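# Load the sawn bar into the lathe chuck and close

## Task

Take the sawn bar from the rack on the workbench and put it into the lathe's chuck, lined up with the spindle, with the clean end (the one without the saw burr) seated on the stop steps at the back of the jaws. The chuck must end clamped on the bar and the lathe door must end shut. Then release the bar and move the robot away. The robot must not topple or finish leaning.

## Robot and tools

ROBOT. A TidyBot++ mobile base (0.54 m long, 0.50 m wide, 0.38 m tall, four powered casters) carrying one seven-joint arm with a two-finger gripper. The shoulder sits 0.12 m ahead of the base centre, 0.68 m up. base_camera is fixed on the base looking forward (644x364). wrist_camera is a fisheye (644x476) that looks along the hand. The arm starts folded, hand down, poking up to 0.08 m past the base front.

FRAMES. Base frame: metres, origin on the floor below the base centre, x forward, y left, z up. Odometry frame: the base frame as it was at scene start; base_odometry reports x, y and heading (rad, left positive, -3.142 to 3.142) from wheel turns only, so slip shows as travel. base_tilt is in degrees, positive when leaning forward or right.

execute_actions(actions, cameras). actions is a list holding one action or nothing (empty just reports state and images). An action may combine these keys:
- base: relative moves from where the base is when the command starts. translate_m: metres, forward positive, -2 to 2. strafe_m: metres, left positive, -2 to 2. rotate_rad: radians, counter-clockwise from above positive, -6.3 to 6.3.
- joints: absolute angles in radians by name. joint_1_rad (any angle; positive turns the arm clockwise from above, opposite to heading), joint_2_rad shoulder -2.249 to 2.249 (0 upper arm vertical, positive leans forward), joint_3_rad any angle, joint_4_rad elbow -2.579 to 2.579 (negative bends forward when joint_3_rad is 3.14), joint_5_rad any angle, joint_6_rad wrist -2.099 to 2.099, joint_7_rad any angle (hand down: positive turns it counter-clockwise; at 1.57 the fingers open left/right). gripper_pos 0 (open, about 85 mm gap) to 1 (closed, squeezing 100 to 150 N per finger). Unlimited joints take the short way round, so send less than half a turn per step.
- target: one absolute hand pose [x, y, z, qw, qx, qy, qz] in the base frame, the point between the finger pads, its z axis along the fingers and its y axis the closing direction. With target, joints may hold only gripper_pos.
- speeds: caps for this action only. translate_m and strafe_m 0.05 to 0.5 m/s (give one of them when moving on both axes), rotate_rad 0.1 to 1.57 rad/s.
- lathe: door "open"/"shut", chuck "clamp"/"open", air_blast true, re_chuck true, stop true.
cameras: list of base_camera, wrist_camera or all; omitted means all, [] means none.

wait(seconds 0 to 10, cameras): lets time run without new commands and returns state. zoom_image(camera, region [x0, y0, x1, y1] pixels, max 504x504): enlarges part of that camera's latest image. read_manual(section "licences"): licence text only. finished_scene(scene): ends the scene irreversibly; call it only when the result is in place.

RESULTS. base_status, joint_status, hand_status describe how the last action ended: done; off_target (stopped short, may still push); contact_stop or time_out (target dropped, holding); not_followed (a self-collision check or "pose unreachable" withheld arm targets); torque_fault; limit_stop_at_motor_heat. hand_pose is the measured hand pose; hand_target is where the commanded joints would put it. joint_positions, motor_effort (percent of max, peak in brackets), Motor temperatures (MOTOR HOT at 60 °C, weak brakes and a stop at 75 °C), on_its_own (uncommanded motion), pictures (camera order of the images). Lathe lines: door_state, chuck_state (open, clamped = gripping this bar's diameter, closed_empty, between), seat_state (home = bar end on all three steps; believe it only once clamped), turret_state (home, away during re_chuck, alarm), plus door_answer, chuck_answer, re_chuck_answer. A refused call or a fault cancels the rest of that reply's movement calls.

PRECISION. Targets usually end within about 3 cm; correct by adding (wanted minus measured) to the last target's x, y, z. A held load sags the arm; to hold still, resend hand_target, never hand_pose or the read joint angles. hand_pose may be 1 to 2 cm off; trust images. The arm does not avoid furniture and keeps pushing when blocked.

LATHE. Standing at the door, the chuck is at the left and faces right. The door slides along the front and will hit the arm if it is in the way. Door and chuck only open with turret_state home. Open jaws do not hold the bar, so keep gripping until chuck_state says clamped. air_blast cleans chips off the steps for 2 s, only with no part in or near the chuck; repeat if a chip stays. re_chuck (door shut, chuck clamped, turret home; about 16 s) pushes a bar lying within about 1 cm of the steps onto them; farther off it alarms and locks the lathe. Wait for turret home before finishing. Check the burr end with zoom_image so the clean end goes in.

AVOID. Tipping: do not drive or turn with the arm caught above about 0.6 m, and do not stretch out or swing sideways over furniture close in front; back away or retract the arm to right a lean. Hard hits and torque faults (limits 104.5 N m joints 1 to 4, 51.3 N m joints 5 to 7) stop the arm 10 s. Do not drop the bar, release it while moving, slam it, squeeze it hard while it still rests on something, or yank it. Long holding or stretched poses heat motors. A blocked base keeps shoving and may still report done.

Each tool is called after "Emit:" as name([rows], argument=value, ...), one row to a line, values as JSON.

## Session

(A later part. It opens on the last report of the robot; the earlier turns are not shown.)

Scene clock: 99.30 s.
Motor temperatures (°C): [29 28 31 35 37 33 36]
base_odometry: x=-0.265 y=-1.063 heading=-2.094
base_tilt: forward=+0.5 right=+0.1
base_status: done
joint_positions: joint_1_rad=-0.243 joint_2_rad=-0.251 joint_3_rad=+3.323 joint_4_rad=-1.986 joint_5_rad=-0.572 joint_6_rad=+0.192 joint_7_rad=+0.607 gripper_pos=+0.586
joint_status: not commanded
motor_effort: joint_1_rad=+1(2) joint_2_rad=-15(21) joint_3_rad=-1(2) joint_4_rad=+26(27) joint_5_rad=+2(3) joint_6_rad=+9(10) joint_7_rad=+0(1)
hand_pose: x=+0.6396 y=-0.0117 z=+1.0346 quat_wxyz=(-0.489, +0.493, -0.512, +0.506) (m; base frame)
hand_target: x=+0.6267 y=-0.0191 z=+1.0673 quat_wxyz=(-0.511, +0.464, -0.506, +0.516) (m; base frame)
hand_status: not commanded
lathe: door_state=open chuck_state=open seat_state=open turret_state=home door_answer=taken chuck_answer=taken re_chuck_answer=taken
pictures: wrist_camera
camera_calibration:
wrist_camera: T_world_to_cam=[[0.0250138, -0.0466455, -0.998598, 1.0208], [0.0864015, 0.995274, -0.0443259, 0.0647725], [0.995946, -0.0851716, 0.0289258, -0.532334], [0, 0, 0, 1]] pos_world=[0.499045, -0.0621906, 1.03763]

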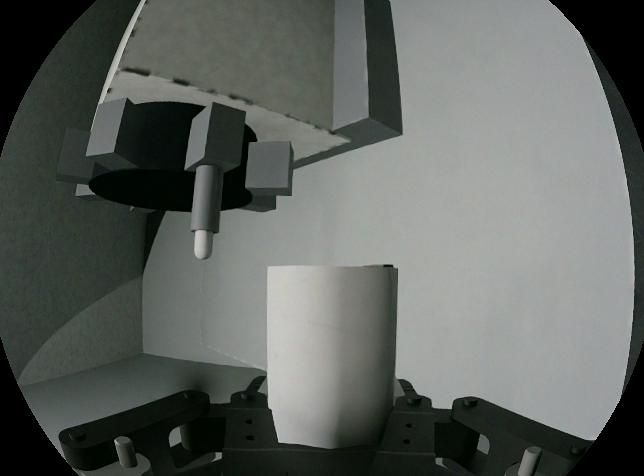

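Emit:
execute_actions([
  {"base":{"translate_m":0.06,"strafe_m":0.03},"speeds":{"translate_m":0.2}},
])

Scene clock: 100.67 s.
Motor temperatures (°C): [29 28 31 35 37 33 36]
base_odometry: x=-0.270 y=-1.131 heading=-2.094
base_tilt: forward=+0.5 right=+0.1
base_status: done
joint_positions: joint_1_rad=-0.243 joint_2_rad=-0.253 joint_3_rad=+3.323 joint_4_rad=-1.986 joint_5_rad=-0.572 joint_6_rad=+0.192 joint_7_rad=+0.607 gripper_pos=+0.586
joint_status: not commanded
motor_effort: joint_1_rad=+1(3) joint_2_rad=-15(20) joint_3_rad=-2(3) joint_4_rad=+25(26) joint_5_rad=+2(3) joint_6_rad=+9(10) joint_7_rad=+1(1)
hand_pose: x=+0.6391 y=-0.0118 z=+1.0354 quat_wxyz=(-0.489, +0.493, -0.511, +0.507) (m; base frame)
hand_target: x=+0.6267 y=-0.0191 z=+1.0673 quat_wxyz=(-0.511, +0.464, -0.506, +0.516) (m; base frame)
hand_status: not commanded
lathe: door_state=open chuck_state=open seat_state=open turret_state=home door_answer=taken chuck_answer=taken re_chuck_answer=taken
pictures: base_camera, wrist_camera
camera_calibration:
wrist_camera: T_world_to_cam=[[0.0264097, -0.0463, -0.998578, 1.02062], [0.0864631, 0.995289, -0.0438607, 0.064448], [0.995905, -0.0851819, 0.0302885, -0.533258], [0, 0, 0, 1]] pos_world=[0.498547, -0.0623138, 1.03814]

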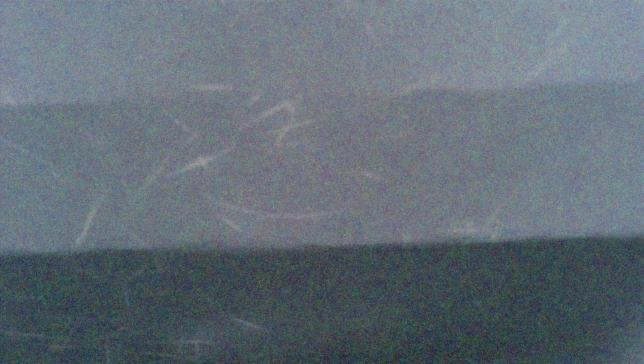

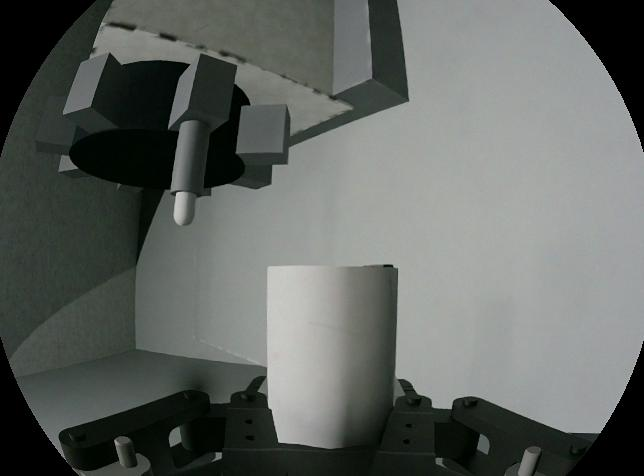

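Emit:
execute_actions([
  {"base":{"translate_m":-0.17}},
], cameras=[])

Emit:
execute_actions([
  {"base":{"strafe_m":0.06}},
], cameras=["wrist_camera"])

Emit:
zoom_image(camera="wrist_camera", region=[200, 240, 500, 440])

Scene clock: 103.07 s.
Motor temperatures (°C): [29 28 31 35 37 33 36]
base_odometry: x=-0.184 y=-0.983 heading=-2.094
base_tilt: forward=+0.5 right=+0.2
base_status: done
joint_positions: joint_1_rad=-0.243 joint_2_rad=-0.263 joint_3_rad=+3.323 joint_4_rad=-1.986 joint_5_rad=-0.572 joint_6_rad=+0.192 joint_7_rad=+0.607 gripper_pos=+0.586
joint_status: not commanded
motor_effort: joint_1_rad=+1(2) joint_2_rad=-15(20) joint_3_rad=-1(2) joint_4_rad=+26(27) joint_5_rad=+3(3) joint_6_rad=+9(10) joint_7_rad=+0(1)
hand_pose: x=+0.6354 y=-0.0127 z=+1.0406 quat_wxyz=(-0.492, +0.490, -0.510, +0.508) (m; base frame)
hand_target: x=+0.6267 y=-0.0191 z=+1.0673 quat_wxyz=(-0.511, +0.464, -0.506, +0.516) (m; base frame)
hand_status: not commanded
lathe: door_state=open chuck_state=open seat_state=open turret_state=home door_answer=taken chuck_answer=taken re_chuck_answer=taken
pictures: none
No camera images: "cameras" was empty.

Scene clock: 104.07 s.
Motor temperatures (°C): [29 28 31 35 37 33 36]
base_odometry: x=-0.132 y=-1.013 heading=-2.094
base_tilt: forward=+0.5 right=+0.1
base_status: done
joint_positions: joint_1_rad=-0.243 joint_2_rad=-0.263 joint_3_rad=+3.319 joint_4_rad=-1.986 joint_5_rad=-0.572 joint_6_rad=+0.192 joint_7_rad=+0.607 gripper_pos=+0.586
joint_status: not commanded
motor_effort: joint_1_rad=+1(3) joint_2_rad=-15(16) joint_3_rad=-1(5) joint_4_rad=+25(26) joint_5_rad=+2(3) joint_6_rad=+9(10) joint_7_rad=-2(2)
hand_pose: x=+0.6353 y=-0.0107 z=+1.0407 quat_wxyz=(-0.493, +0.491, -0.508, +0.508) (m; base frame)
hand_target: x=+0.6267 y=-0.0191 z=+1.0673 quat_wxyz=(-0.511, +0.464, -0.506, +0.516) (m; base frame)
hand_status: not commanded
lathe: door_state=open chuck_state=open seat_state=open turret_state=home door_answer=taken chuck_answer=taken re_chuck_answer=taken
pictures: wrist_camera
camera_calibration:
wrist_camera: T_world_to_cam=[[0.0368791, -0.0445207, -0.998328, 1.01917], [0.083616, 0.995641, -0.0413121, 0.0630708], [0.995815, -0.0819526, 0.040441, -0.54006], [0, 0, 0, 1]] pos_world=[0.49494, -0.0616809, 1.04191]

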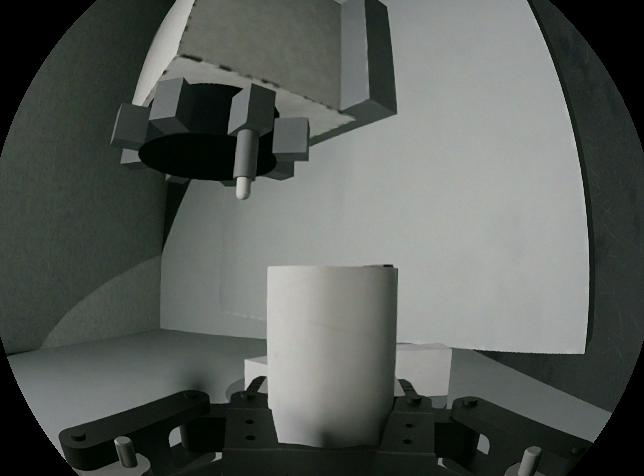

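Scaled by 1.680.

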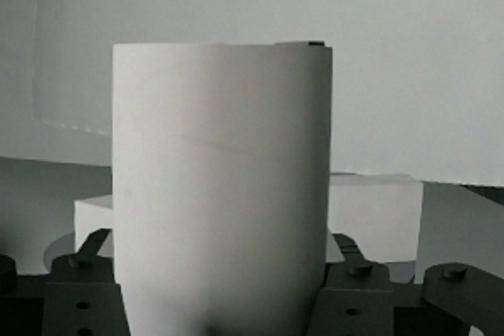

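Emit:
execute_actions([
  {"joints":{"joint_2_rad":-0.262},"base":{"strafe_m":0.02}},
], cameras=["wrist_camera"])

Emit:
zoom_image(camera="wrist_camera", region=[220, 300, 480, 440])

Scene clock: 105.07 s.
Motor temperatures (°C): [29 28 31 35 37 33 36]
base_odometry: x=-0.115 y=-1.023 heading=-2.094
base_tilt: forward=+0.5 right=+0.2
base_status: done
joint_positions: joint_1_rad=-0.243 joint_2_rad=-0.255 joint_3_rad=+3.318 joint_4_rad=-1.986 joint_5_rad=-0.572 joint_6_rad=+0.192 joint_7_rad=+0.607 gripper_pos=+0.586
joint_status: all done
motor_effort: joint_1_rad=+1(3) joint_2_rad=-16(17) joint_3_rad=-1(4) joint_4_rad=+25(26) joint_5_rad=+3(3) joint_6_rad=+9(10) joint_7_rad=+0(1)
hand_pose: x=+0.6383 y=-0.0091 z=+1.0364 quat_wxyz=(-0.491, +0.494, -0.510, +0.506) (m; base frame)
hand_target: x=+0.6363 y=-0.0168 z=+1.0545 quat_wxyz=(-0.503, +0.472, -0.511, +0.512) (m; base frame)
hand_status: not commanded
lathe: door_state=open chuck_state=open seat_state=open turret_state=home door_answer=taken chuck_answer=taken re_chuck_answer=taken
pictures: wrist_camera
camera_calibration:
wrist_camera: T_world_to_cam=[[0.0286181, -0.0468606, -0.998491, 1.02026], [0.0818367, 0.995657, -0.044382, 0.06538], [0.996235, -0.0804431, 0.0323287, -0.534565], [0, 0, 0, 1]] pos_world=[0.498004, -0.0602879, 1.03891]

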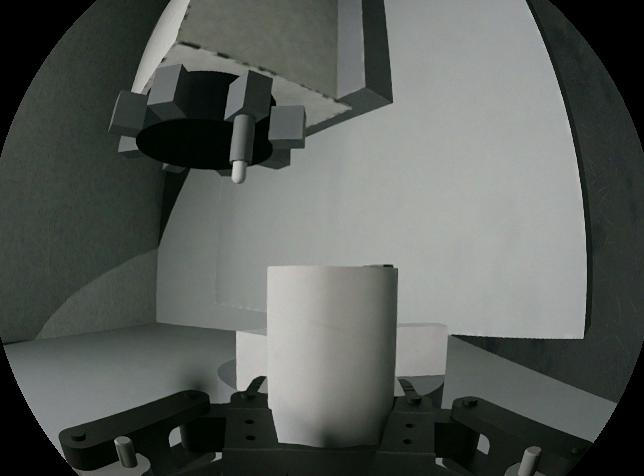

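Scaled by 1.938.

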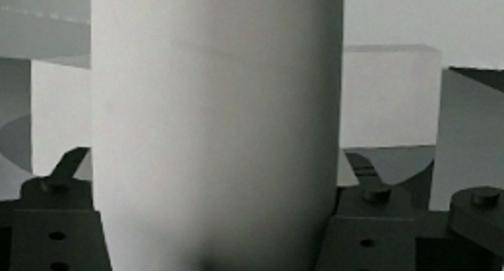

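Emit:
zoom_image(camera="wrist_camera", region=[205, 320, 275, 400])

Emit:
zoom_image(camera="wrist_camera", region=[395, 310, 465, 390])

Emit:
execute_actions([
  {"base":{"translate_m":-0.14}},
], cameras=["wrist_camera"])

Emit:
zoom_image(camera="wrist_camera", region=[230, 290, 300, 370])

Emit:
zoom_image(camera="wrist_camera", region=[375, 290, 445, 370])

Scaled by 6.300.

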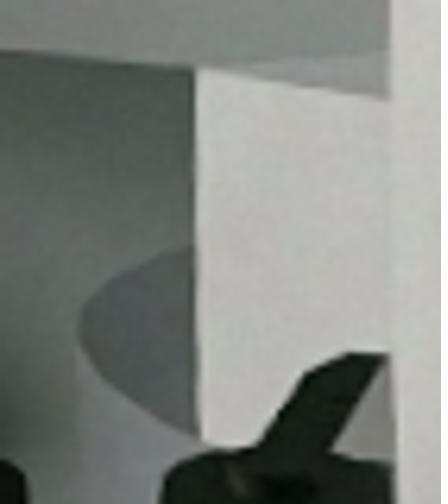

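Scaled by 6.300.

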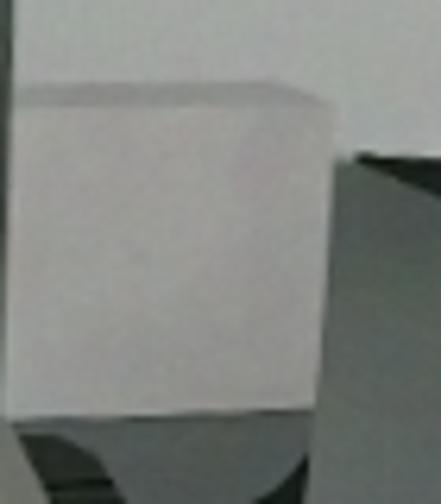

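Scene clock: 106.93 s.
Motor temperatures (°C): [29 28 31 35 37 33 36]
base_odometry: x=-0.045 y=-0.902 heading=-2.094
base_tilt: forward=+0.4 right=+0.2
base_status: done
joint_positions: joint_1_rad=-0.243 joint_2_rad=-0.250 joint_3_rad=+3.318 joint_4_rad=-1.986 joint_5_rad=-0.572 joint_6_rad=+0.192 joint_7_rad=+0.607 gripper_pos=+0.586
joint_status: not commanded
motor_effort: joint_1_rad=+1(2) joint_2_rad=-15(19) joint_3_rad=-1(1) joint_4_rad=+25(27) joint_5_rad=+2(3) joint_6_rad=+9(10) joint_7_rad=+0(1)
hand_pose: x=+0.6399 y=-0.0087 z=+1.0340 quat_wxyz=(-0.489, +0.495, -0.510, +0.505) (m; base frame)
hand_target: x=+0.6363 y=-0.0168 z=+1.0545 quat_wxyz=(-0.503, +0.472, -0.511, +0.512) (m; base frame)
hand_status: not commanded
lathe: door_state=open chuck_state=open seat_state=open turret_state=home door_answer=taken chuck_answer=taken re_chuck_answer=taken
pictures: wrist_camera
camera_calibration:
wrist_camera: T_world_to_cam=[[0.0240607, -0.0479894, -0.998558, 1.02085], [0.0816307, 0.995606, -0.0458806, 0.0664263], [0.996372, -0.0804091, 0.0278723, -0.531543], [0, 0, 0, 1]] pos_world=[0.49963, -0.0598852, 1.03724]

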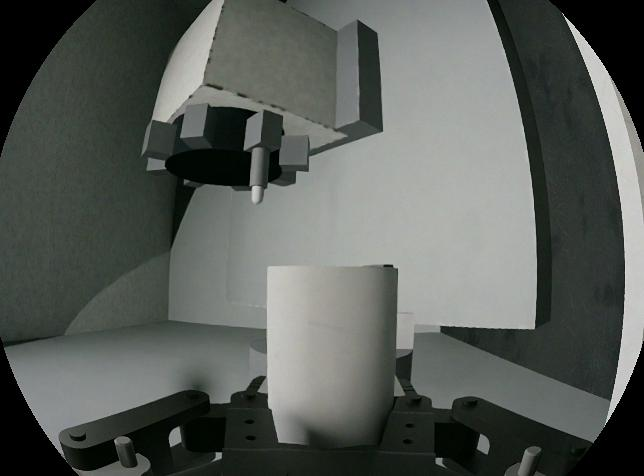

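Scaled by 6.300.

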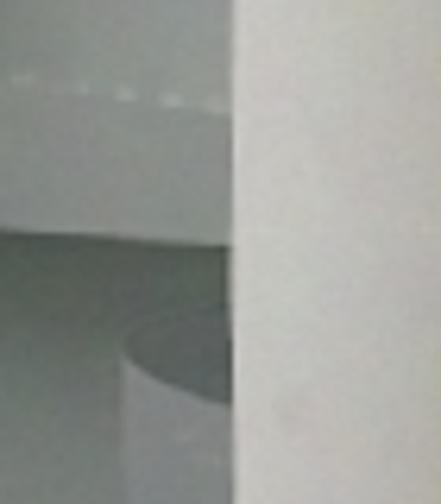

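Scaled by 6.300.

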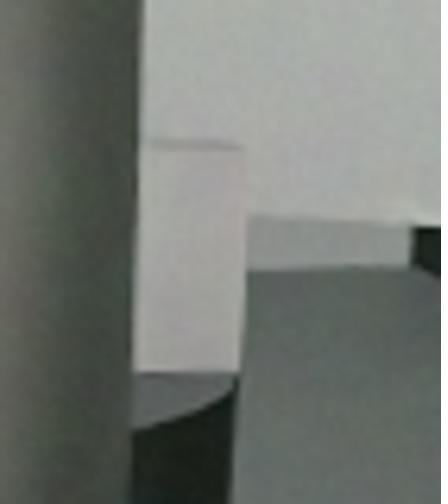

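Emit:
execute_actions([
  {"base":{"translate_m":0.25,"strafe_m":-0.085}},
], cameras=["base_camera"])

Emit:
execute_actions([
  {"base":{"translate_m":0.09},"speeds":{"translate_m":0.15}},
])

Scene clock: 112.87 s.
Motor temperatures (°C): [29 28 31 36 37 33 36]
base_odometry: x=-0.243 y=-1.076 heading=-2.094
base_tilt: forward=+0.5 right=+0.1
base_status: done
joint_positions: joint_1_rad=-0.243 joint_2_rad=-0.239 joint_3_rad=+3.319 joint_4_rad=-1.986 joint_5_rad=-0.572 joint_6_rad=+0.192 joint_7_rad=+0.607 gripper_pos=+0.586
joint_status: not commanded
motor_effort: joint_1_rad=+1(2) joint_2_rad=-16(19) joint_3_rad=-2(3) joint_4_rad=+26(27) joint_5_rad=+2(3) joint_6_rad=+9(10) joint_7_rad=+0(1)
hand_pose: x=+0.6436 y=-0.0081 z=+1.0285 quat_wxyz=(-0.486, +0.498, -0.512, +0.503) (m; base frame)
hand_target: x=+0.6363 y=-0.0168 z=+1.0545 quat_wxyz=(-0.503, +0.472, -0.511, +0.512) (m; base frame)
hand_status: not commanded
lathe: door_state=open chuck_state=open seat_state=open turret_state=home door_answer=taken chuck_answer=taken re_chuck_answer=taken
pictures: base_camera

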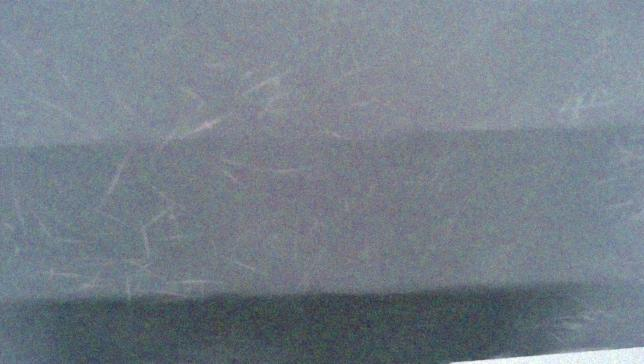

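Scene clock: 114.10 s.
Motor temperatures (°C): [29 28 31 36 37 33 36]
base_odometry: x=-0.289 y=-1.154 heading=-2.095
base_tilt: forward=+0.5 right=+0.1
base_status: done
joint_positions: joint_1_rad=-0.243 joint_2_rad=-0.238 joint_3_rad=+3.319 joint_4_rad=-1.986 joint_5_rad=-0.572 joint_6_rad=+0.192 joint_7_rad=+0.607 gripper_pos=+0.586
joint_status: not commanded
motor_effort: joint_1_rad=+1(2) joint_2_rad=-16(20) joint_3_rad=-1(2) joint_4_rad=+26(26) joint_5_rad=+2(3) joint_6_rad=+9(10) joint_7_rad=+0(1)
hand_pose: x=+0.6440 y=-0.0080 z=+1.0280 quat_wxyz=(-0.485, +0.499, -0.513, +0.503) (m; base frame)
hand_target: x=+0.6363 y=-0.0168 z=+1.0545 quat_wxyz=(-0.503, +0.472, -0.511, +0.512) (m; base frame)
hand_status: not commanded
lathe: door_state=open chuck_state=open seat_state=open turret_state=home door_answer=taken chuck_answer=taken re_chuck_answer=taken
pictures: base_camera, wrist_camera
camera_calibration:
wrist_camera: T_world_to_cam=[[0.0124107, -0.0507467, -0.998634, 1.02229], [0.0815862, 0.995433, -0.0495701, 0.0689452], [0.996589, -0.0808595, 0.0164942, -0.523817], [0, 0, 0, 1]] pos_world=[0.503718, -0.059108, 1.03295]

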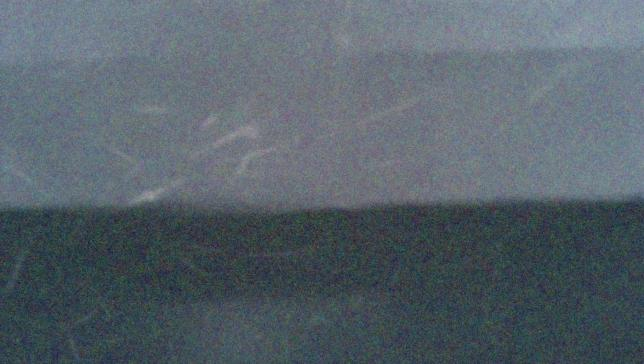

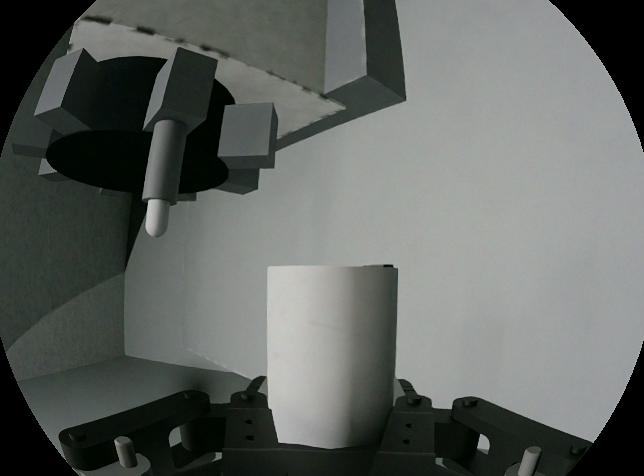

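Emit:
execute_actions([
  {"joints":{"joint_2_rad":-0.287},"base":{"translate_m":0.025},"speeds":{"translate_m":0.1}},
], cameras=[])

Emit:
execute_actions([
  {"base":{"strafe_m":0.022},"speeds":{"strafe_m":0.05}},
], cameras=["wrist_camera"])

Scene clock: 115.37 s.
Motor temperatures (°C): [29 28 31 36 37 33 36]
base_odometry: x=-0.301 y=-1.175 heading=-2.095
base_tilt: forward=+0.5 right=+0.3
base_status: done
joint_positions: joint_1_rad=-0.243 joint_2_rad=-0.251 joint_3_rad=+3.319 joint_4_rad=-1.986 joint_5_rad=-0.572 joint_6_rad=+0.192 joint_7_rad=+0.607 gripper_pos=+0.586
joint_status: all done
motor_effort: joint_1_rad=+1(2) joint_2_rad=-16(19) joint_3_rad=-1(2) joint_4_rad=+26(27) joint_5_rad=+2(3) joint_6_rad=+9(10) joint_7_rad=+0(1)
hand_pose: x=+0.6396 y=-0.0091 z=+1.0344 quat_wxyz=(-0.489, +0.495, -0.510, +0.505) (m; base frame)
hand_target: x=+0.6271 y=-0.0190 z=+1.0668 quat_wxyz=(-0.511, +0.464, -0.507, +0.516) (m; base frame)
hand_status: not commanded
lathe: door_state=open chuck_state=open seat_state=open turret_state=home door_answer=taken chuck_answer=taken re_chuck_answer=taken
pictures: none
No camera images: "cameras" was empty.

Scene clock: 116.27 s.
Motor temperatures (°C): [29 28 31 36 37 33 36]
base_odometry: x=-0.282 y=-1.187 heading=-2.095
base_tilt: forward=+0.6 right=+0.1
base_status: done
joint_positions: joint_1_rad=-0.243 joint_2_rad=-0.251 joint_3_rad=+3.319 joint_4_rad=-1.986 joint_5_rad=-0.572 joint_6_rad=+0.192 joint_7_rad=+0.607 gripper_pos=+0.586
joint_status: not commanded
motor_effort: joint_1_rad=+1(3) joint_2_rad=-15(17) joint_3_rad=-1(3) joint_4_rad=+25(26) joint_5_rad=+2(3) joint_6_rad=+9(10) joint_7_rad=+0(1)
hand_pose: x=+0.6396 y=-0.0094 z=+1.0344 quat_wxyz=(-0.489, +0.494, -0.511, +0.506) (m; base frame)
hand_target: x=+0.6271 y=-0.0190 z=+1.0668 quat_wxyz=(-0.511, +0.464, -0.507, +0.516) (m; base frame)
hand_status: not commanded
lathe: door_state=open chuck_state=open seat_state=open turret_state=home door_answer=taken chuck_answer=taken re_chuck_answer=taken
pictures: wrist_camera
camera_calibration:
wrist_camera: T_world_to_cam=[[0.0247727, -0.0475514, -0.998562, 1.02077], [0.0827139, 0.995541, -0.0453556, 0.0659372], [0.996265, -0.0814714, 0.0285954, -0.532023], [0, 0, 0, 1]] pos_world=[0.499295, -0.0604488, 1.03751]

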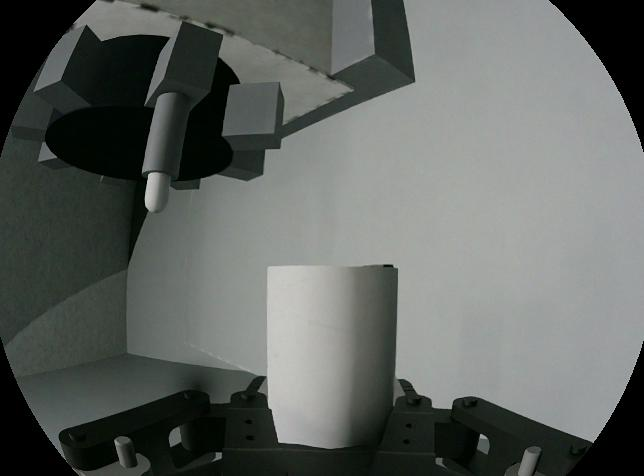

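Emit:
execute_actions([
  {"joints":{"joint_2_rad":-0.30},"base":{"strafe_m":0.006},"speeds":{"strafe_m":0.05}},
], cameras=[])

Emit:
execute_actions([
  {"base":{"strafe_m":0.006},"speeds":{"strafe_m":0.05}},
], cameras=["wrist_camera"])

Scene clock: 117.57 s.
Motor temperatures (°C): [29 28 31 36 37 33 36]
base_odometry: x=-0.277 y=-1.190 heading=-2.095
base_tilt: forward=+0.5 right=+0.1
base_status: done
joint_positions: joint_1_rad=-0.243 joint_2_rad=-0.255 joint_3_rad=+3.319 joint_4_rad=-1.986 joint_5_rad=-0.572 joint_6_rad=+0.192 joint_7_rad=+0.607 gripper_pos=+0.586
joint_status: joint_2_rad off_target (ended at -0.255, target -0.300)
motor_effort: joint_1_rad=+1(3) joint_2_rad=-15(17) joint_3_rad=-1(4) joint_4_rad=+25(26) joint_5_rad=+1(3) joint_6_rad=+9(10) joint_7_rad=-1(2)
hand_pose: x=+0.6383 y=-0.0098 z=+1.0363 quat_wxyz=(-0.490, +0.493, -0.510, +0.506) (m; base frame)
hand_target: x=+0.6222 y=-0.0202 z=+1.0732 quat_wxyz=(-0.515, +0.460, -0.504, +0.518) (m; base frame)
hand_status: not commanded
lathe: door_state=open chuck_state=open seat_state=open turret_state=home door_answer=taken chuck_answer=taken re_chuck_answer=taken
pictures: none
No camera images: "cameras" was empty.

Scene clock: 118.17 s.
Motor temperatures (°C): [29 28 31 36 37 33 36]
base_odometry: x=-0.272 y=-1.193 heading=-2.095
base_tilt: forward=+0.5 right=+0.3
base_status: done
joint_positions: joint_1_rad=-0.241 joint_2_rad=-0.255 joint_3_rad=+3.323 joint_4_rad=-1.986 joint_5_rad=-0.572 joint_6_rad=+0.192 joint_7_rad=+0.607 gripper_pos=+0.586
joint_status: not commanded
motor_effort: joint_1_rad=+1(2) joint_2_rad=-15(16) joint_3_rad=-1(4) joint_4_rad=+25(26) joint_5_rad=+3(3) joint_6_rad=+9(10) joint_7_rad=+0(1)
hand_pose: x=+0.6381 y=-0.0129 z=+1.0366 quat_wxyz=(-0.489, +0.491, -0.511, +0.507) (m; base frame)
hand_target: x=+0.6222 y=-0.0202 z=+1.0732 quat_wxyz=(-0.515, +0.460, -0.504, +0.518) (m; base frame)
hand_status: not commanded
lathe: door_state=open chuck_state=open seat_state=open turret_state=home door_answer=taken chuck_answer=taken re_chuck_answer=taken
pictures: wrist_camera
camera_calibration:
wrist_camera: T_world_to_cam=[[0.0288621, -0.0456646, -0.99854, 1.02026], [0.0882955, 0.995168, -0.0429583, 0.0636048], [0.995676, -0.0869267, 0.0327546, -0.534888], [0, 0, 0, 1]] pos_world=[0.497513, -0.0632035, 1.03903]

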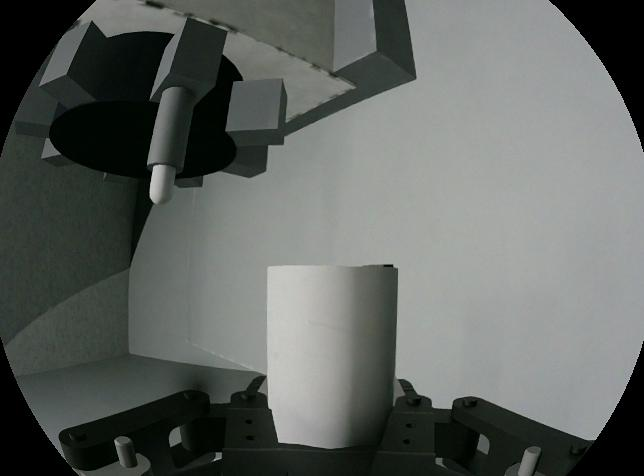

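Emit:
execute_actions([
  {"base":{"translate_m":0.006},"speeds":{"translate_m":0.05}},
], cameras=[])

Emit:
execute_actions([
  {"base":{"translate_m":-0.010},"speeds":{"translate_m":0.05}},
], cameras=[])

Scene clock: 119.23 s.
Motor temperatures (°C): [29 28 31 36 37 33 36]
base_odometry: x=-0.275 y=-1.198 heading=-2.095
base_tilt: forward=+0.6 right=+0.2
base_status: done
joint_positions: joint_1_rad=-0.241 joint_2_rad=-0.258 joint_3_rad=+3.323 joint_4_rad=-1.986 joint_5_rad=-0.572 joint_6_rad=+0.192 joint_7_rad=+0.607 gripper_pos=+0.586
joint_status: not commanded
motor_effort: joint_1_rad=+1(2) joint_2_rad=-15(19) joint_3_rad=-1(3) joint_4_rad=+25(26) joint_5_rad=+2(3) joint_6_rad=+9(10) joint_7_rad=+0(1)
hand_pose: x=+0.6372 y=-0.0132 z=+1.0379 quat_wxyz=(-0.490, +0.491, -0.511, +0.508) (m; base frame)
hand_target: x=+0.6222 y=-0.0202 z=+1.0732 quat_wxyz=(-0.515, +0.460, -0.504, +0.518) (m; base frame)
hand_status: not commanded
lathe: door_state=open chuck_state=open seat_state=open turret_state=home door_answer=taken chuck_answer=taken re_chuck_answer=taken
pictures: none
No camera images: "cameras" was empty.

Scene clock: 119.87 s.
Motor temperatures (°C): [29 28 31 36 37 33 36]
base_odometry: x=-0.270 y=-1.190 heading=-2.095
base_tilt: forward=+0.5 right=+0.1
base_status: done
joint_positions: joint_1_rad=-0.241 joint_2_rad=-0.264 joint_3_rad=+3.323 joint_4_rad=-1.986 joint_5_rad=-0.572 joint_6_rad=+0.192 joint_7_rad=+0.607 gripper_pos=+0.586
joint_status: not commanded
motor_effort: joint_1_rad=+1(2) joint_2_rad=-15(20) joint_3_rad=-1(2) joint_4_rad=+26(27) joint_5_rad=+2(3) joint_6_rad=+9(10) joint_7_rad=+0(1)
hand_pose: x=+0.6353 y=-0.0136 z=+1.0405 quat_wxyz=(-0.492, +0.489, -0.510, +0.509) (m; base frame)
hand_target: x=+0.6222 y=-0.0202 z=+1.0732 quat_wxyz=(-0.515, +0.460, -0.504, +0.518) (m; base frame)
hand_status: not commanded
lathe: door_state=open chuck_state=open seat_state=open turret_state=home door_answer=taken chuck_answer=taken re_chuck_answer=taken
pictures: none
No camera images: "cameras" was empty.

Emit:
execute_actions([
  {"joints":{"joint_2_rad":-0.281},"base":{"strafe_m":-0.006,"translate_m":0.002},"speeds":{"strafe_m":0.05}},
], cameras=[])

Emit:
execute_actions([
  {"base":{"strafe_m":0.012},"speeds":{"strafe_m":0.05}},
], cameras=[])

Scene clock: 121.23 s.
Motor temperatures (°C): [29 28 31 36 37 33 36]
base_odometry: x=-0.276 y=-1.188 heading=-2.095
base_tilt: forward=+0.5 right=+0.1
base_status: done
joint_positions: joint_1_rad=-0.241 joint_2_rad=-0.263 joint_3_rad=+3.324 joint_4_rad=-1.986 joint_5_rad=-0.572 joint_6_rad=+0.192 joint_7_rad=+0.607 gripper_pos=+0.586
joint_status: all done
motor_effort: joint_1_rad=+1(2) joint_2_rad=-15(16) joint_3_rad=-1(4) joint_4_rad=+25(26) joint_5_rad=+2(3) joint_6_rad=+9(10) joint_7_rad=-1(1)
hand_pose: x=+0.6357 y=-0.0140 z=+1.0400 quat_wxyz=(-0.491, +0.489, -0.510, +0.509) (m; base frame)
hand_target: x=+0.6293 y=-0.0185 z=+1.0639 quat_wxyz=(-0.509, +0.466, -0.508, +0.515) (m; base frame)
hand_status: not commanded
lathe: door_state=open chuck_state=open seat_state=open turret_state=home door_answer=taken chuck_answer=taken re_chuck_answer=taken
pictures: none
No camera images: "cameras" was empty.

Scene clock: 121.93 s.
Motor temperatures (°C): [29 28 31 36 37 33 36]
base_odometry: x=-0.266 y=-1.194 heading=-2.095
base_tilt: forward=+0.5 right=+0.2
base_status: done
joint_positions: joint_1_rad=-0.241 joint_2_rad=-0.263 joint_3_rad=+3.323 joint_4_rad=-1.986 joint_5_rad=-0.572 joint_6_rad=+0.192 joint_7_rad=+0.607 gripper_pos=+0.586
joint_status: not commanded
motor_effort: joint_1_rad=+1(3) joint_2_rad=-15(16) joint_3_rad=-1(4) joint_4_rad=+25(26) joint_5_rad=+3(3) joint_6_rad=+9(10) joint_7_rad=-1(1)
hand_pose: x=+0.6356 y=-0.0136 z=+1.0400 quat_wxyz=(-0.491, +0.489, -0.510, +0.509) (m; base frame)
hand_target: x=+0.6293 y=-0.0185 z=+1.0639 quat_wxyz=(-0.509, +0.466, -0.508, +0.515) (m; base frame)
hand_status: not commanded
lathe: door_state=open chuck_state=open seat_state=open turret_state=home door_answer=taken chuck_answer=taken re_chuck_answer=taken
pictures: none
No camera images: "cameras" was empty.

Emit:
execute_actions([
  {"base":{"strafe_m":0.006},"speeds":{"strafe_m":0.05}},
], cameras=["wrist_camera"])

Scene clock: 122.70 s.
Motor temperatures (°C): [29 28 31 36 37 33 36]
base_odometry: x=-0.260 y=-1.197 heading=-2.094
base_tilt: forward=+0.5 right=+0.1
base_status: done
joint_positions: joint_1_rad=-0.241 joint_2_rad=-0.263 joint_3_rad=+3.322 joint_4_rad=-1.986 joint_5_rad=-0.572 joint_6_rad=+0.192 joint_7_rad=+0.607 gripper_pos=+0.586
joint_status: not commanded
motor_effort: joint_1_rad=+1(3) joint_2_rad=-15(16) joint_3_rad=-1(4) joint_4_rad=+25(26) joint_5_rad=+2(3) joint_6_rad=+10(10) joint_7_rad=-1(1)
hand_pose: x=+0.6356 y=-0.0131 z=+1.0400 quat_wxyz=(-0.492, +0.490, -0.510, +0.508) (m; base frame)
hand_target: x=+0.6293 y=-0.0185 z=+1.0639 quat_wxyz=(-0.509, +0.466, -0.508, +0.515) (m; base frame)
hand_status: not commanded
lathe: door_state=open chuck_state=open seat_state=open turret_state=home door_answer=taken chuck_answer=taken re_chuck_answer=taken
pictures: wrist_camera
camera_calibration:
wrist_camera: T_world_to_cam=[[0.0354901, -0.0441669, -0.998394, 1.01934], [0.0878217, 0.995296, -0.0409081, 0.0622866], [0.995504, -0.0862288, 0.0392019, -0.539099], [0, 0, 0, 1]] pos_world=[0.495029, -0.0634585, 1.04138]

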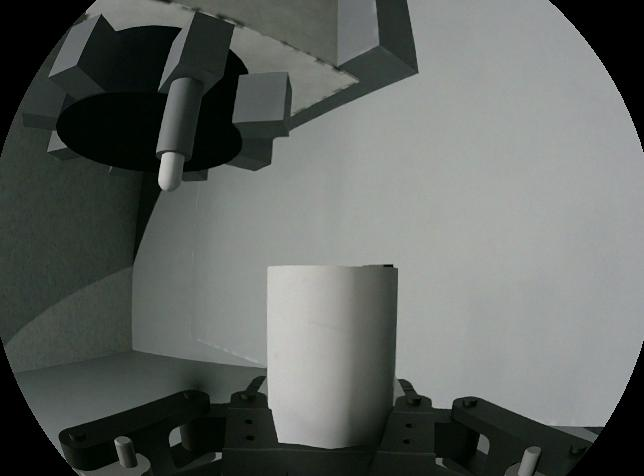

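Emit:
zoom_image(camera="wrist_camera", region=[200, 340, 620, 476])

Scaled by 1.200.

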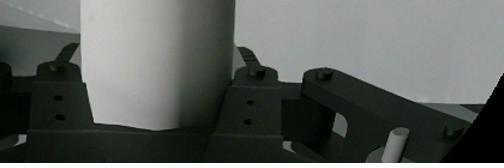

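Emit:
execute_actions([
  {"base":{"strafe_m":0.006},"speeds":{"strafe_m":0.05}},
], cameras=["wrist_camera"])

Scene clock: 123.67 s.
Motor temperatures (°C): [29 28 31 36 37 33 36]
base_odometry: x=-0.255 y=-1.200 heading=-2.094
base_tilt: forward=+0.4 right=+0.1
base_status: done
joint_positions: joint_1_rad=-0.241 joint_2_rad=-0.263 joint_3_rad=+3.322 joint_4_rad=-1.986 joint_5_rad=-0.572 joint_6_rad=+0.192 joint_7_rad=+0.607 gripper_pos=+0.586
joint_status: not commanded
motor_effort: joint_1_rad=+1(3) joint_2_rad=-15(16) joint_3_rad=-1(4) joint_4_rad=+25(27) joint_5_rad=+3(3) joint_6_rad=+9(10) joint_7_rad=+1(1)
hand_pose: x=+0.6356 y=-0.0127 z=+1.0400 quat_wxyz=(-0.492, +0.490, -0.510, +0.508) (m; base frame)
hand_target: x=+0.6293 y=-0.0185 z=+1.0639 quat_wxyz=(-0.509, +0.466, -0.508, +0.515) (m; base frame)
hand_status: not commanded
lathe: door_state=open chuck_state=open seat_state=open turret_state=home door_answer=taken chuck_answer=taken re_chuck_answer=taken
pictures: wrist_camera
camera_calibration:
wrist_camera: T_world_to_cam=[[0.0355409, -0.0442501, -0.998388, 1.01933], [0.0872518, 0.995342, -0.0410091, 0.0624248], [0.995552, -0.0856537, 0.0392362, -0.539124], [0, 0, 0, 1]] pos_world=[0.495051, -0.0632066, 1.0414]

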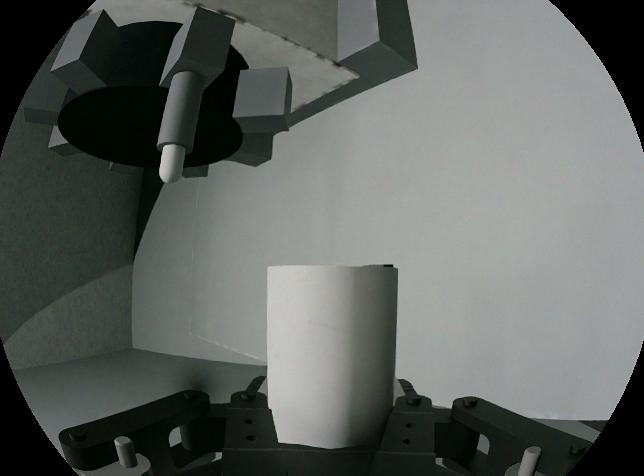

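Emit:
zoom_image(camera="wrist_camera", region=[380, 376, 640, 476])

Emit:
zoom_image(camera="wrist_camera", region=[20, 376, 280, 476])

Scaled by 1.938.

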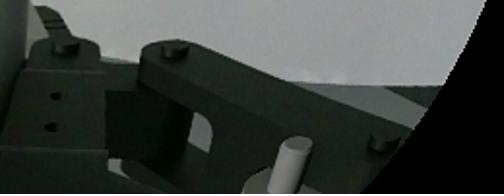

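Scaled by 1.938.

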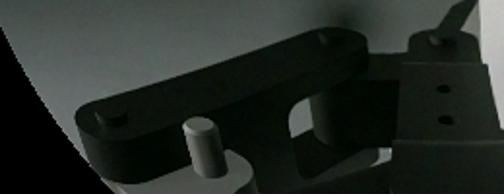

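Emit:
execute_actions([
  {"base":{"strafe_m":0.005},"speeds":{"strafe_m":0.05}},
], cameras=["wrist_camera"])

Scene clock: 126.70 s.
Motor temperatures (°C): [29 28 31 36 37 33 36]
base_odometry: x=-0.251 y=-1.203 heading=-2.093
base_tilt: forward=+0.5 right=+0.1
base_status: done
joint_positions: joint_1_rad=-0.242 joint_2_rad=-0.263 joint_3_rad=+3.322 joint_4_rad=-1.986 joint_5_rad=-0.572 joint_6_rad=+0.192 joint_7_rad=+0.607 gripper_pos=+0.586
joint_status: not commanded
motor_effort: joint_1_rad=+0(4) joint_2_rad=-15(16) joint_3_rad=-1(4) joint_4_rad=+25(26) joint_5_rad=+2(3) joint_6_rad=+9(10) joint_7_rad=+0(1)
hand_pose: x=+0.6356 y=-0.0126 z=+1.0400 quat_wxyz=(-0.492, +0.490, -0.510, +0.508) (m; base frame)
hand_target: x=+0.6293 y=-0.0185 z=+1.0639 quat_wxyz=(-0.509, +0.466, -0.508, +0.515) (m; base frame)
hand_status: not commanded
lathe: door_state=open chuck_state=open seat_state=open turret_state=home door_answer=taken chuck_answer=taken re_chuck_answer=taken
pictures: wrist_camera
camera_calibration:
wrist_camera: T_world_to_cam=[[0.0355592, -0.0442619, -0.998387, 1.01932], [0.0869625, 0.995366, -0.0410307, 0.0624743], [0.995577, -0.0853632, 0.0392436, -0.539131], [0, 0, 0, 1]] pos_world=[0.495067, -0.0630895, 1.0414]

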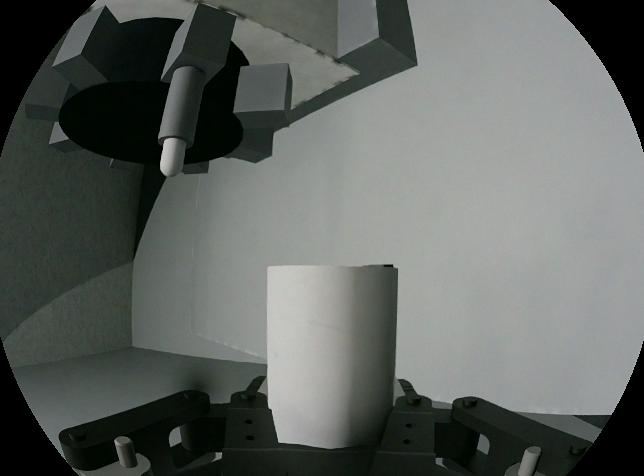

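Emit:
execute_actions([
  {"base":{"strafe_m":0.005},"speeds":{"strafe_m":0.05}},
], cameras=["wrist_camera"])

Emit:
zoom_image(camera="wrist_camera", region=[380, 376, 640, 476])

Scene clock: 127.50 s.
Motor temperatures (°C): [29 28 31 36 37 33 36]
base_odometry: x=-0.246 y=-1.205 heading=-2.093
base_tilt: forward=+0.6 right=+0.2
base_status: done
joint_positions: joint_1_rad=-0.242 joint_2_rad=-0.263 joint_3_rad=+3.322 joint_4_rad=-1.986 joint_5_rad=-0.572 joint_6_rad=+0.192 joint_7_rad=+0.607 gripper_pos=+0.586
joint_status: not commanded
motor_effort: joint_1_rad=+1(2) joint_2_rad=-14(15) joint_3_rad=-1(4) joint_4_rad=+25(26) joint_5_rad=+2(4) joint_6_rad=+9(9) joint_7_rad=+0(1)
hand_pose: x=+0.6356 y=-0.0126 z=+1.0400 quat_wxyz=(-0.492, +0.490, -0.510, +0.508) (m; base frame)
hand_target: x=+0.6293 y=-0.0185 z=+1.0639 quat_wxyz=(-0.509, +0.466, -0.508, +0.515) (m; base frame)
hand_status: not commanded
lathe: door_state=open chuck_state=open seat_state=open turret_state=home door_answer=taken chuck_answer=taken re_chuck_answer=taken
pictures: wrist_camera
camera_calibration:
wrist_camera: T_world_to_cam=[[0.03555, -0.0442428, -0.998388, 1.01933], [0.087047, 0.99536, -0.0410091, 0.0624491], [0.99557, -0.0854489, 0.0392362, -0.539126], [0, 0, 0, 1]] pos_world=[0.495064, -0.0631292, 1.0414]

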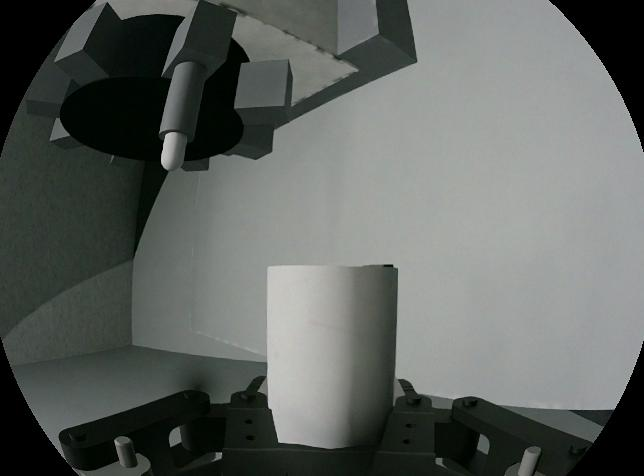

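Scaled by 1.938.

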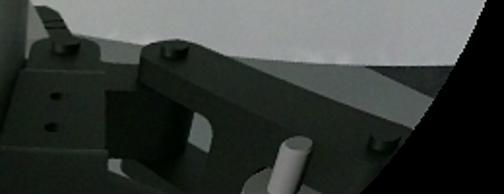

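Emit:
execute_actions([
  {"lathe":{"chuck":"clamp"}},
], cameras=[])

Emit:
wait(seconds=2, cameras=["wrist_camera"])

Scene clock: 128.10 s.
Motor temperatures (°C): [29 28 31 36 37 33 36]
base_odometry: x=-0.246 y=-1.205 heading=-2.093
base_tilt: forward=+0.5 right=+0.2
base_status: not commanded
joint_positions: joint_1_rad=-0.242 joint_2_rad=-0.263 joint_3_rad=+3.322 joint_4_rad=-1.986 joint_5_rad=-0.572 joint_6_rad=+0.192 joint_7_rad=+0.607 gripper_pos=+0.586
joint_status: not commanded
motor_effort: joint_1_rad=+1(1) joint_2_rad=-10(14) joint_3_rad=-1(1) joint_4_rad=+24(24) joint_5_rad=+3(3) joint_6_rad=+8(9) joint_7_rad=+0(1)
hand_pose: x=+0.6356 y=-0.0127 z=+1.0405 quat_wxyz=(-0.492, +0.490, -0.510, +0.508) (m; base frame)
hand_target: x=+0.6293 y=-0.0185 z=+1.0639 quat_wxyz=(-0.509, +0.466, -0.508, +0.515) (m; base frame)
hand_status: not commanded
lathe: door_state=open chuck_state=between seat_state=open turret_state=home door_answer=taken chuck_answer=taken re_chuck_answer=taken
pictures: none
No camera images: "cameras" was empty.

Scene clock: 130.10 s.
Motor temperatures (°C): [29 28 31 36 37 33 36]
base_odometry: x=-0.246 y=-1.205 heading=-2.093
base_tilt: forward=+0.6 right=+0.1
base_status: not commanded
joint_positions: joint_1_rad=-0.242 joint_2_rad=-0.261 joint_3_rad=+3.322 joint_4_rad=-1.984 joint_5_rad=-0.572 joint_6_rad=+0.192 joint_7_rad=+0.602 gripper_pos=+0.586
joint_status: not commanded
motor_effort: joint_1_rad=+2(1) joint_2_rad=-14(14) joint_3_rad=+0(1) joint_4_rad=+24(24) joint_5_rad=+1(3) joint_6_rad=+10(9) joint_7_rad=-1(1)
hand_pose: x=+0.6361 y=-0.0126 z=+1.0407 quat_wxyz=(-0.493, +0.488, -0.511, +0.507) (m; base frame)
hand_target: x=+0.6293 y=-0.0185 z=+1.0639 quat_wxyz=(-0.509, +0.466, -0.508, +0.515) (m; base frame)
hand_status: not commanded
wait: 2.00 s; at rest by 0.63 s
lathe: door_state=open chuck_state=clamped seat_state=open turret_state=home door_answer=taken chuck_answer=taken re_chuck_answer=taken
pictures: wrist_camera
camera_calibration:
wrist_camera: T_world_to_cam=[[0.0366209, -0.0397665, -0.998538, 1.01952], [0.087178, 0.995526, -0.0364493, 0.0575611], [0.995519, -0.0857158, 0.0399238, -0.540332], [0, 0, 0, 1]] pos_world=[0.495557, -0.0630755, 1.0417]

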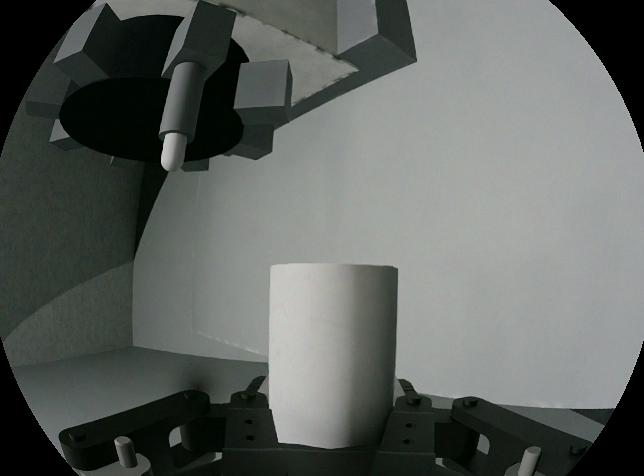

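Emit:
execute_actions([
  {"lathe":{"chuck":"open"}},
], cameras=[])

Emit:
wait(seconds=1.5, cameras=[])

Emit:
execute_actions([
  {"base":{"strafe_m":0.005},"speeds":{"strafe_m":0.05}},
], cameras=["wrist_camera"])

Scene clock: 130.83 s.
Motor temperatures (°C): [29 28 31 36 37 33 36]
base_odometry: x=-0.246 y=-1.205 heading=-2.093
base_tilt: forward=+0.5 right=+0.2
base_status: not commanded
joint_positions: joint_1_rad=-0.242 joint_2_rad=-0.262 joint_3_rad=+3.322 joint_4_rad=-1.986 joint_5_rad=-0.572 joint_6_rad=+0.192 joint_7_rad=+0.602 gripper_pos=+0.586
joint_status: not commanded
motor_effort: joint_1_rad=+1(3) joint_2_rad=-15(16) joint_3_rad=-1(2) joint_4_rad=+25(27) joint_5_rad=+3(3) joint_6_rad=+9(11) joint_7_rad=+0(1)
hand_pose: x=+0.6358 y=-0.0126 z=+1.0401 quat_wxyz=(-0.493, +0.489, -0.511, +0.507) (m; base frame)
hand_target: x=+0.6293 y=-0.0185 z=+1.0639 quat_wxyz=(-0.509, +0.466, -0.508, +0.515) (m; base frame)
hand_status: not commanded
lathe: door_state=open chuck_state=between seat_state=open turret_state=home door_answer=taken chuck_answer=taken re_chuck_answer=taken
pictures: none
No camera images: "cameras" was empty.

Scene clock: 132.33 s.
Motor temperatures (°C): [29 28 31 36 37 33 36]
base_odometry: x=-0.246 y=-1.205 heading=-2.093
base_tilt: forward=+0.6 right=+0.2
base_status: not commanded
joint_positions: joint_1_rad=-0.242 joint_2_rad=-0.262 joint_3_rad=+3.322 joint_4_rad=-1.986 joint_5_rad=-0.572 joint_6_rad=+0.192 joint_7_rad=+0.602 gripper_pos=+0.586
joint_status: not commanded
motor_effort: joint_1_rad=+1(3) joint_2_rad=-15(16) joint_3_rad=-1(2) joint_4_rad=+25(27) joint_5_rad=+3(3) joint_6_rad=+9(11) joint_7_rad=+0(1)
hand_pose: x=+0.6358 y=-0.0126 z=+1.0401 quat_wxyz=(-0.493, +0.489, -0.511, +0.507) (m; base frame)
hand_target: x=+0.6293 y=-0.0185 z=+1.0639 quat_wxyz=(-0.509, +0.466, -0.508, +0.515) (m; base frame)
hand_status: not commanded
wait: 1.50 s; at rest by 0.27 s
lathe: door_state=open chuck_state=open seat_state=open turret_state=home door_answer=taken chuck_answer=taken re_chuck_answer=taken
pictures: none
No camera images: "cameras" was empty.

Scene clock: 132.90 s.
Motor temperatures (°C): [29 28 31 36 37 33 36]
base_odometry: x=-0.242 y=-1.208 heading=-2.093
base_tilt: forward=+0.4 right=+0.1
base_status: done
joint_positions: joint_1_rad=-0.238 joint_2_rad=-0.262 joint_3_rad=+3.327 joint_4_rad=-1.986 joint_5_rad=-0.572 joint_6_rad=+0.192 joint_7_rad=+0.602 gripper_pos=+0.586
joint_status: not commanded
motor_effort: joint_1_rad=+1(5) joint_2_rad=-15(15) joint_3_rad=-1(7) joint_4_rad=+25(27) joint_5_rad=+3(4) joint_6_rad=+9(10) joint_7_rad=-1(1)
hand_pose: x=+0.6359 y=-0.0171 z=+1.0400 quat_wxyz=(-0.491, +0.486, -0.513, +0.509) (m; base frame)
hand_target: x=+0.6293 y=-0.0185 z=+1.0639 quat_wxyz=(-0.509, +0.466, -0.508, +0.515) (m; base frame)
hand_status: not commanded
lathe: door_state=open chuck_state=open seat_state=open turret_state=home door_answer=taken chuck_answer=taken re_chuck_answer=taken
pictures: wrist_camera
camera_calibration:
wrist_camera: T_world_to_cam=[[0.0352117, -0.0387541, -0.998628, 1.01963], [0.0948298, 0.994869, -0.0352645, 0.0559064], [0.994871, -0.0934579, 0.0387061, -0.538866], [0, 0, 0, 1]] pos_world=[0.494898, -0.066466, 1.04106]

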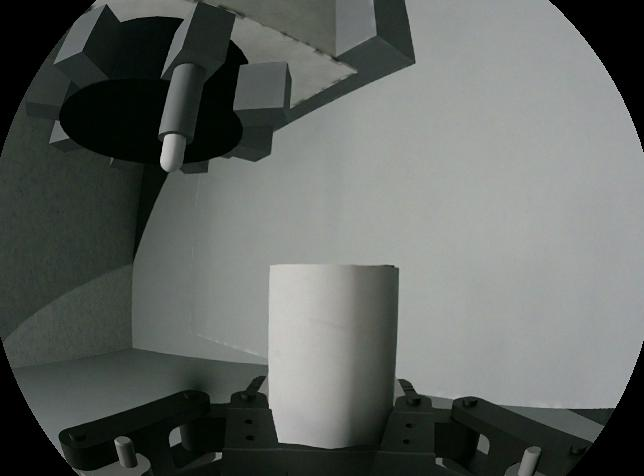

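Emit:
execute_actions([
  {"lathe":{"chuck":"clamp"}},
], cameras=[])

Emit:
wait(seconds=2, cameras=[])

Scene clock: 136.10 s.
Motor temperatures (°C): [29 28 31 36 37 33 36]
base_odometry: x=-0.242 y=-1.208 heading=-2.093
base_tilt: forward=+0.5 right=+0.1
base_status: not commanded
joint_positions: joint_1_rad=-0.238 joint_2_rad=-0.262 joint_3_rad=+3.327 joint_4_rad=-1.986 joint_5_rad=-0.572 joint_6_rad=+0.192 joint_7_rad=+0.602 gripper_pos=+0.586
joint_status: not commanded
motor_effort: joint_1_rad=+1(1) joint_2_rad=-12(15) joint_3_rad=-1(2) joint_4_rad=+24(26) joint_5_rad=+2(3) joint_6_rad=+9(10) joint_7_rad=+0(1)
hand_pose: x=+0.6359 y=-0.0171 z=+1.0400 quat_wxyz=(-0.491, +0.486, -0.513, +0.509) (m; base frame)
hand_target: x=+0.6293 y=-0.0185 z=+1.0639 quat_wxyz=(-0.509, +0.466, -0.508, +0.515) (m; base frame)
hand_status: not commanded
lathe: door_state=open chuck_state=between seat_state=open turret_state=home door_answer=taken chuck_answer=taken re_chuck_answer=taken
pictures: none
No camera images: "cameras" was empty.

Scene clock: 138.10 s.
Motor temperatures (°C): [29 28 31 36 37 33 36]
base_odometry: x=-0.242 y=-1.208 heading=-2.093
base_tilt: forward=+0.5 right=+0.2
base_status: not commanded
joint_positions: joint_1_rad=-0.238 joint_2_rad=-0.262 joint_3_rad=+3.327 joint_4_rad=-1.984 joint_5_rad=-0.572 joint_6_rad=+0.192 joint_7_rad=+0.602 gripper_pos=+0.586
joint_status: not commanded
motor_effort: joint_1_rad=+2(1) joint_2_rad=-14(15) joint_3_rad=+0(2) joint_4_rad=+25(26) joint_5_rad=+1(3) joint_6_rad=+8(10) joint_7_rad=-1(1)
hand_pose: x=+0.6360 y=-0.0171 z=+1.0407 quat_wxyz=(-0.492, +0.486, -0.513, +0.509) (m; base frame)
hand_target: x=+0.6293 y=-0.0185 z=+1.0639 quat_wxyz=(-0.509, +0.466, -0.508, +0.515) (m; base frame)
hand_status: not commanded
wait: 2.00 s; at rest by 0.27 s
lathe: door_state=open chuck_state=clamped seat_state=open turret_state=home door_answer=taken chuck_answer=taken re_chuck_answer=taken
pictures: none
No camera images: "cameras" was empty.

Emit:
execute_actions([
  {"joints":{"gripper_pos":0.2}},
], cameras=["wrist_camera"])

Emit:
execute_actions([
  {"base":{"translate_m":-0.10},"speeds":{"translate_m":0.2}},
], cameras=["wrist_camera"])

Scene clock: 139.27 s.
Motor temperatures (°C): [29 28 31 36 37 33 36]
base_odometry: x=-0.242 y=-1.208 heading=-2.093
base_tilt: forward=+0.5 right=+0.2
base_status: not commanded
joint_positions: joint_1_rad=-0.238 joint_2_rad=-0.262 joint_3_rad=+3.327 joint_4_rad=-1.984 joint_5_rad=-0.572 joint_6_rad=+0.192 joint_7_rad=+0.602 gripper_pos=+0.200
joint_status: all done
motor_effort: joint_1_rad=-1(3) joint_2_rad=-13(18) joint_3_rad=-3(4) joint_4_rad=+24(25) joint_5_rad=+2(3) joint_6_rad=+7(8) joint_7_rad=+0(2)
hand_pose: x=+0.6358 y=-0.0176 z=+1.0410 quat_wxyz=(-0.492, +0.486, -0.513, +0.509) (m; base frame)
hand_target: x=+0.6293 y=-0.0185 z=+1.0639 quat_wxyz=(-0.509, +0.466, -0.508, +0.515) (m; base frame)
hand_status: not commanded
lathe: door_state=open chuck_state=clamped seat_state=open turret_state=home door_answer=taken chuck_answer=taken re_chuck_answer=taken
pictures: wrist_camera
camera_calibration:
wrist_camera: T_world_to_cam=[[0.0368425, -0.0385264, -0.998578, 1.01953], [0.0957309, 0.994797, -0.0348485, 0.055436], [0.994725, -0.0943109, 0.040339, -0.540554], [0, 0, 0, 1]] pos_world=[0.494833, -0.0668487, 1.04182]

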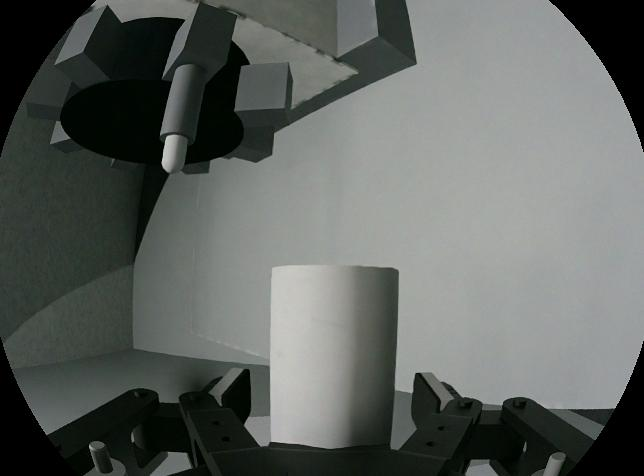

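Scene clock: 140.47 s.
Motor temperatures (°C): [29 28 31 36 37 33 36]
base_odometry: x=-0.192 y=-1.121 heading=-2.093
base_tilt: forward=+0.5 right=+0.1
base_status: done
joint_positions: joint_1_rad=-0.238 joint_2_rad=-0.267 joint_3_rad=+3.327 joint_4_rad=-1.972 joint_5_rad=-0.572 joint_6_rad=+0.192 joint_7_rad=+0.602 gripper_pos=+0.200
joint_status: not commanded
motor_effort: joint_1_rad=+1(2) joint_2_rad=-11(17) joint_3_rad=-1(3) joint_4_rad=+21(23) joint_5_rad=+2(3) joint_6_rad=+7(7) joint_7_rad=+0(2)
hand_pose: x=+0.6348 y=-0.0183 z=+1.0510 quat_wxyz=(-0.496, +0.481, -0.509, +0.513) (m; base frame)
hand_target: x=+0.6293 y=-0.0185 z=+1.0639 quat_wxyz=(-0.509, +0.466, -0.508, +0.515) (m; base frame)
hand_status: not commanded
lathe: door_state=open chuck_state=clamped seat_state=open turret_state=home door_answer=taken chuck_answer=taken re_chuck_answer=taken
pictures: wrist_camera
camera_calibration:
wrist_camera: T_world_to_cam=[[0.0536793, -0.0367807, -0.997881, 1.01817], [0.0968391, 0.994803, -0.031458, 0.0523064], [0.993851, -0.0949453, 0.0569622, -0.556924], [0, 0, 0, 1]] pos_world=[0.49378, -0.0674629, 1.04938]

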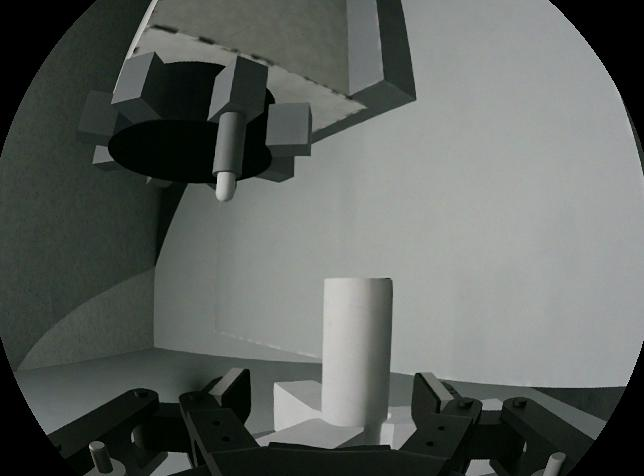

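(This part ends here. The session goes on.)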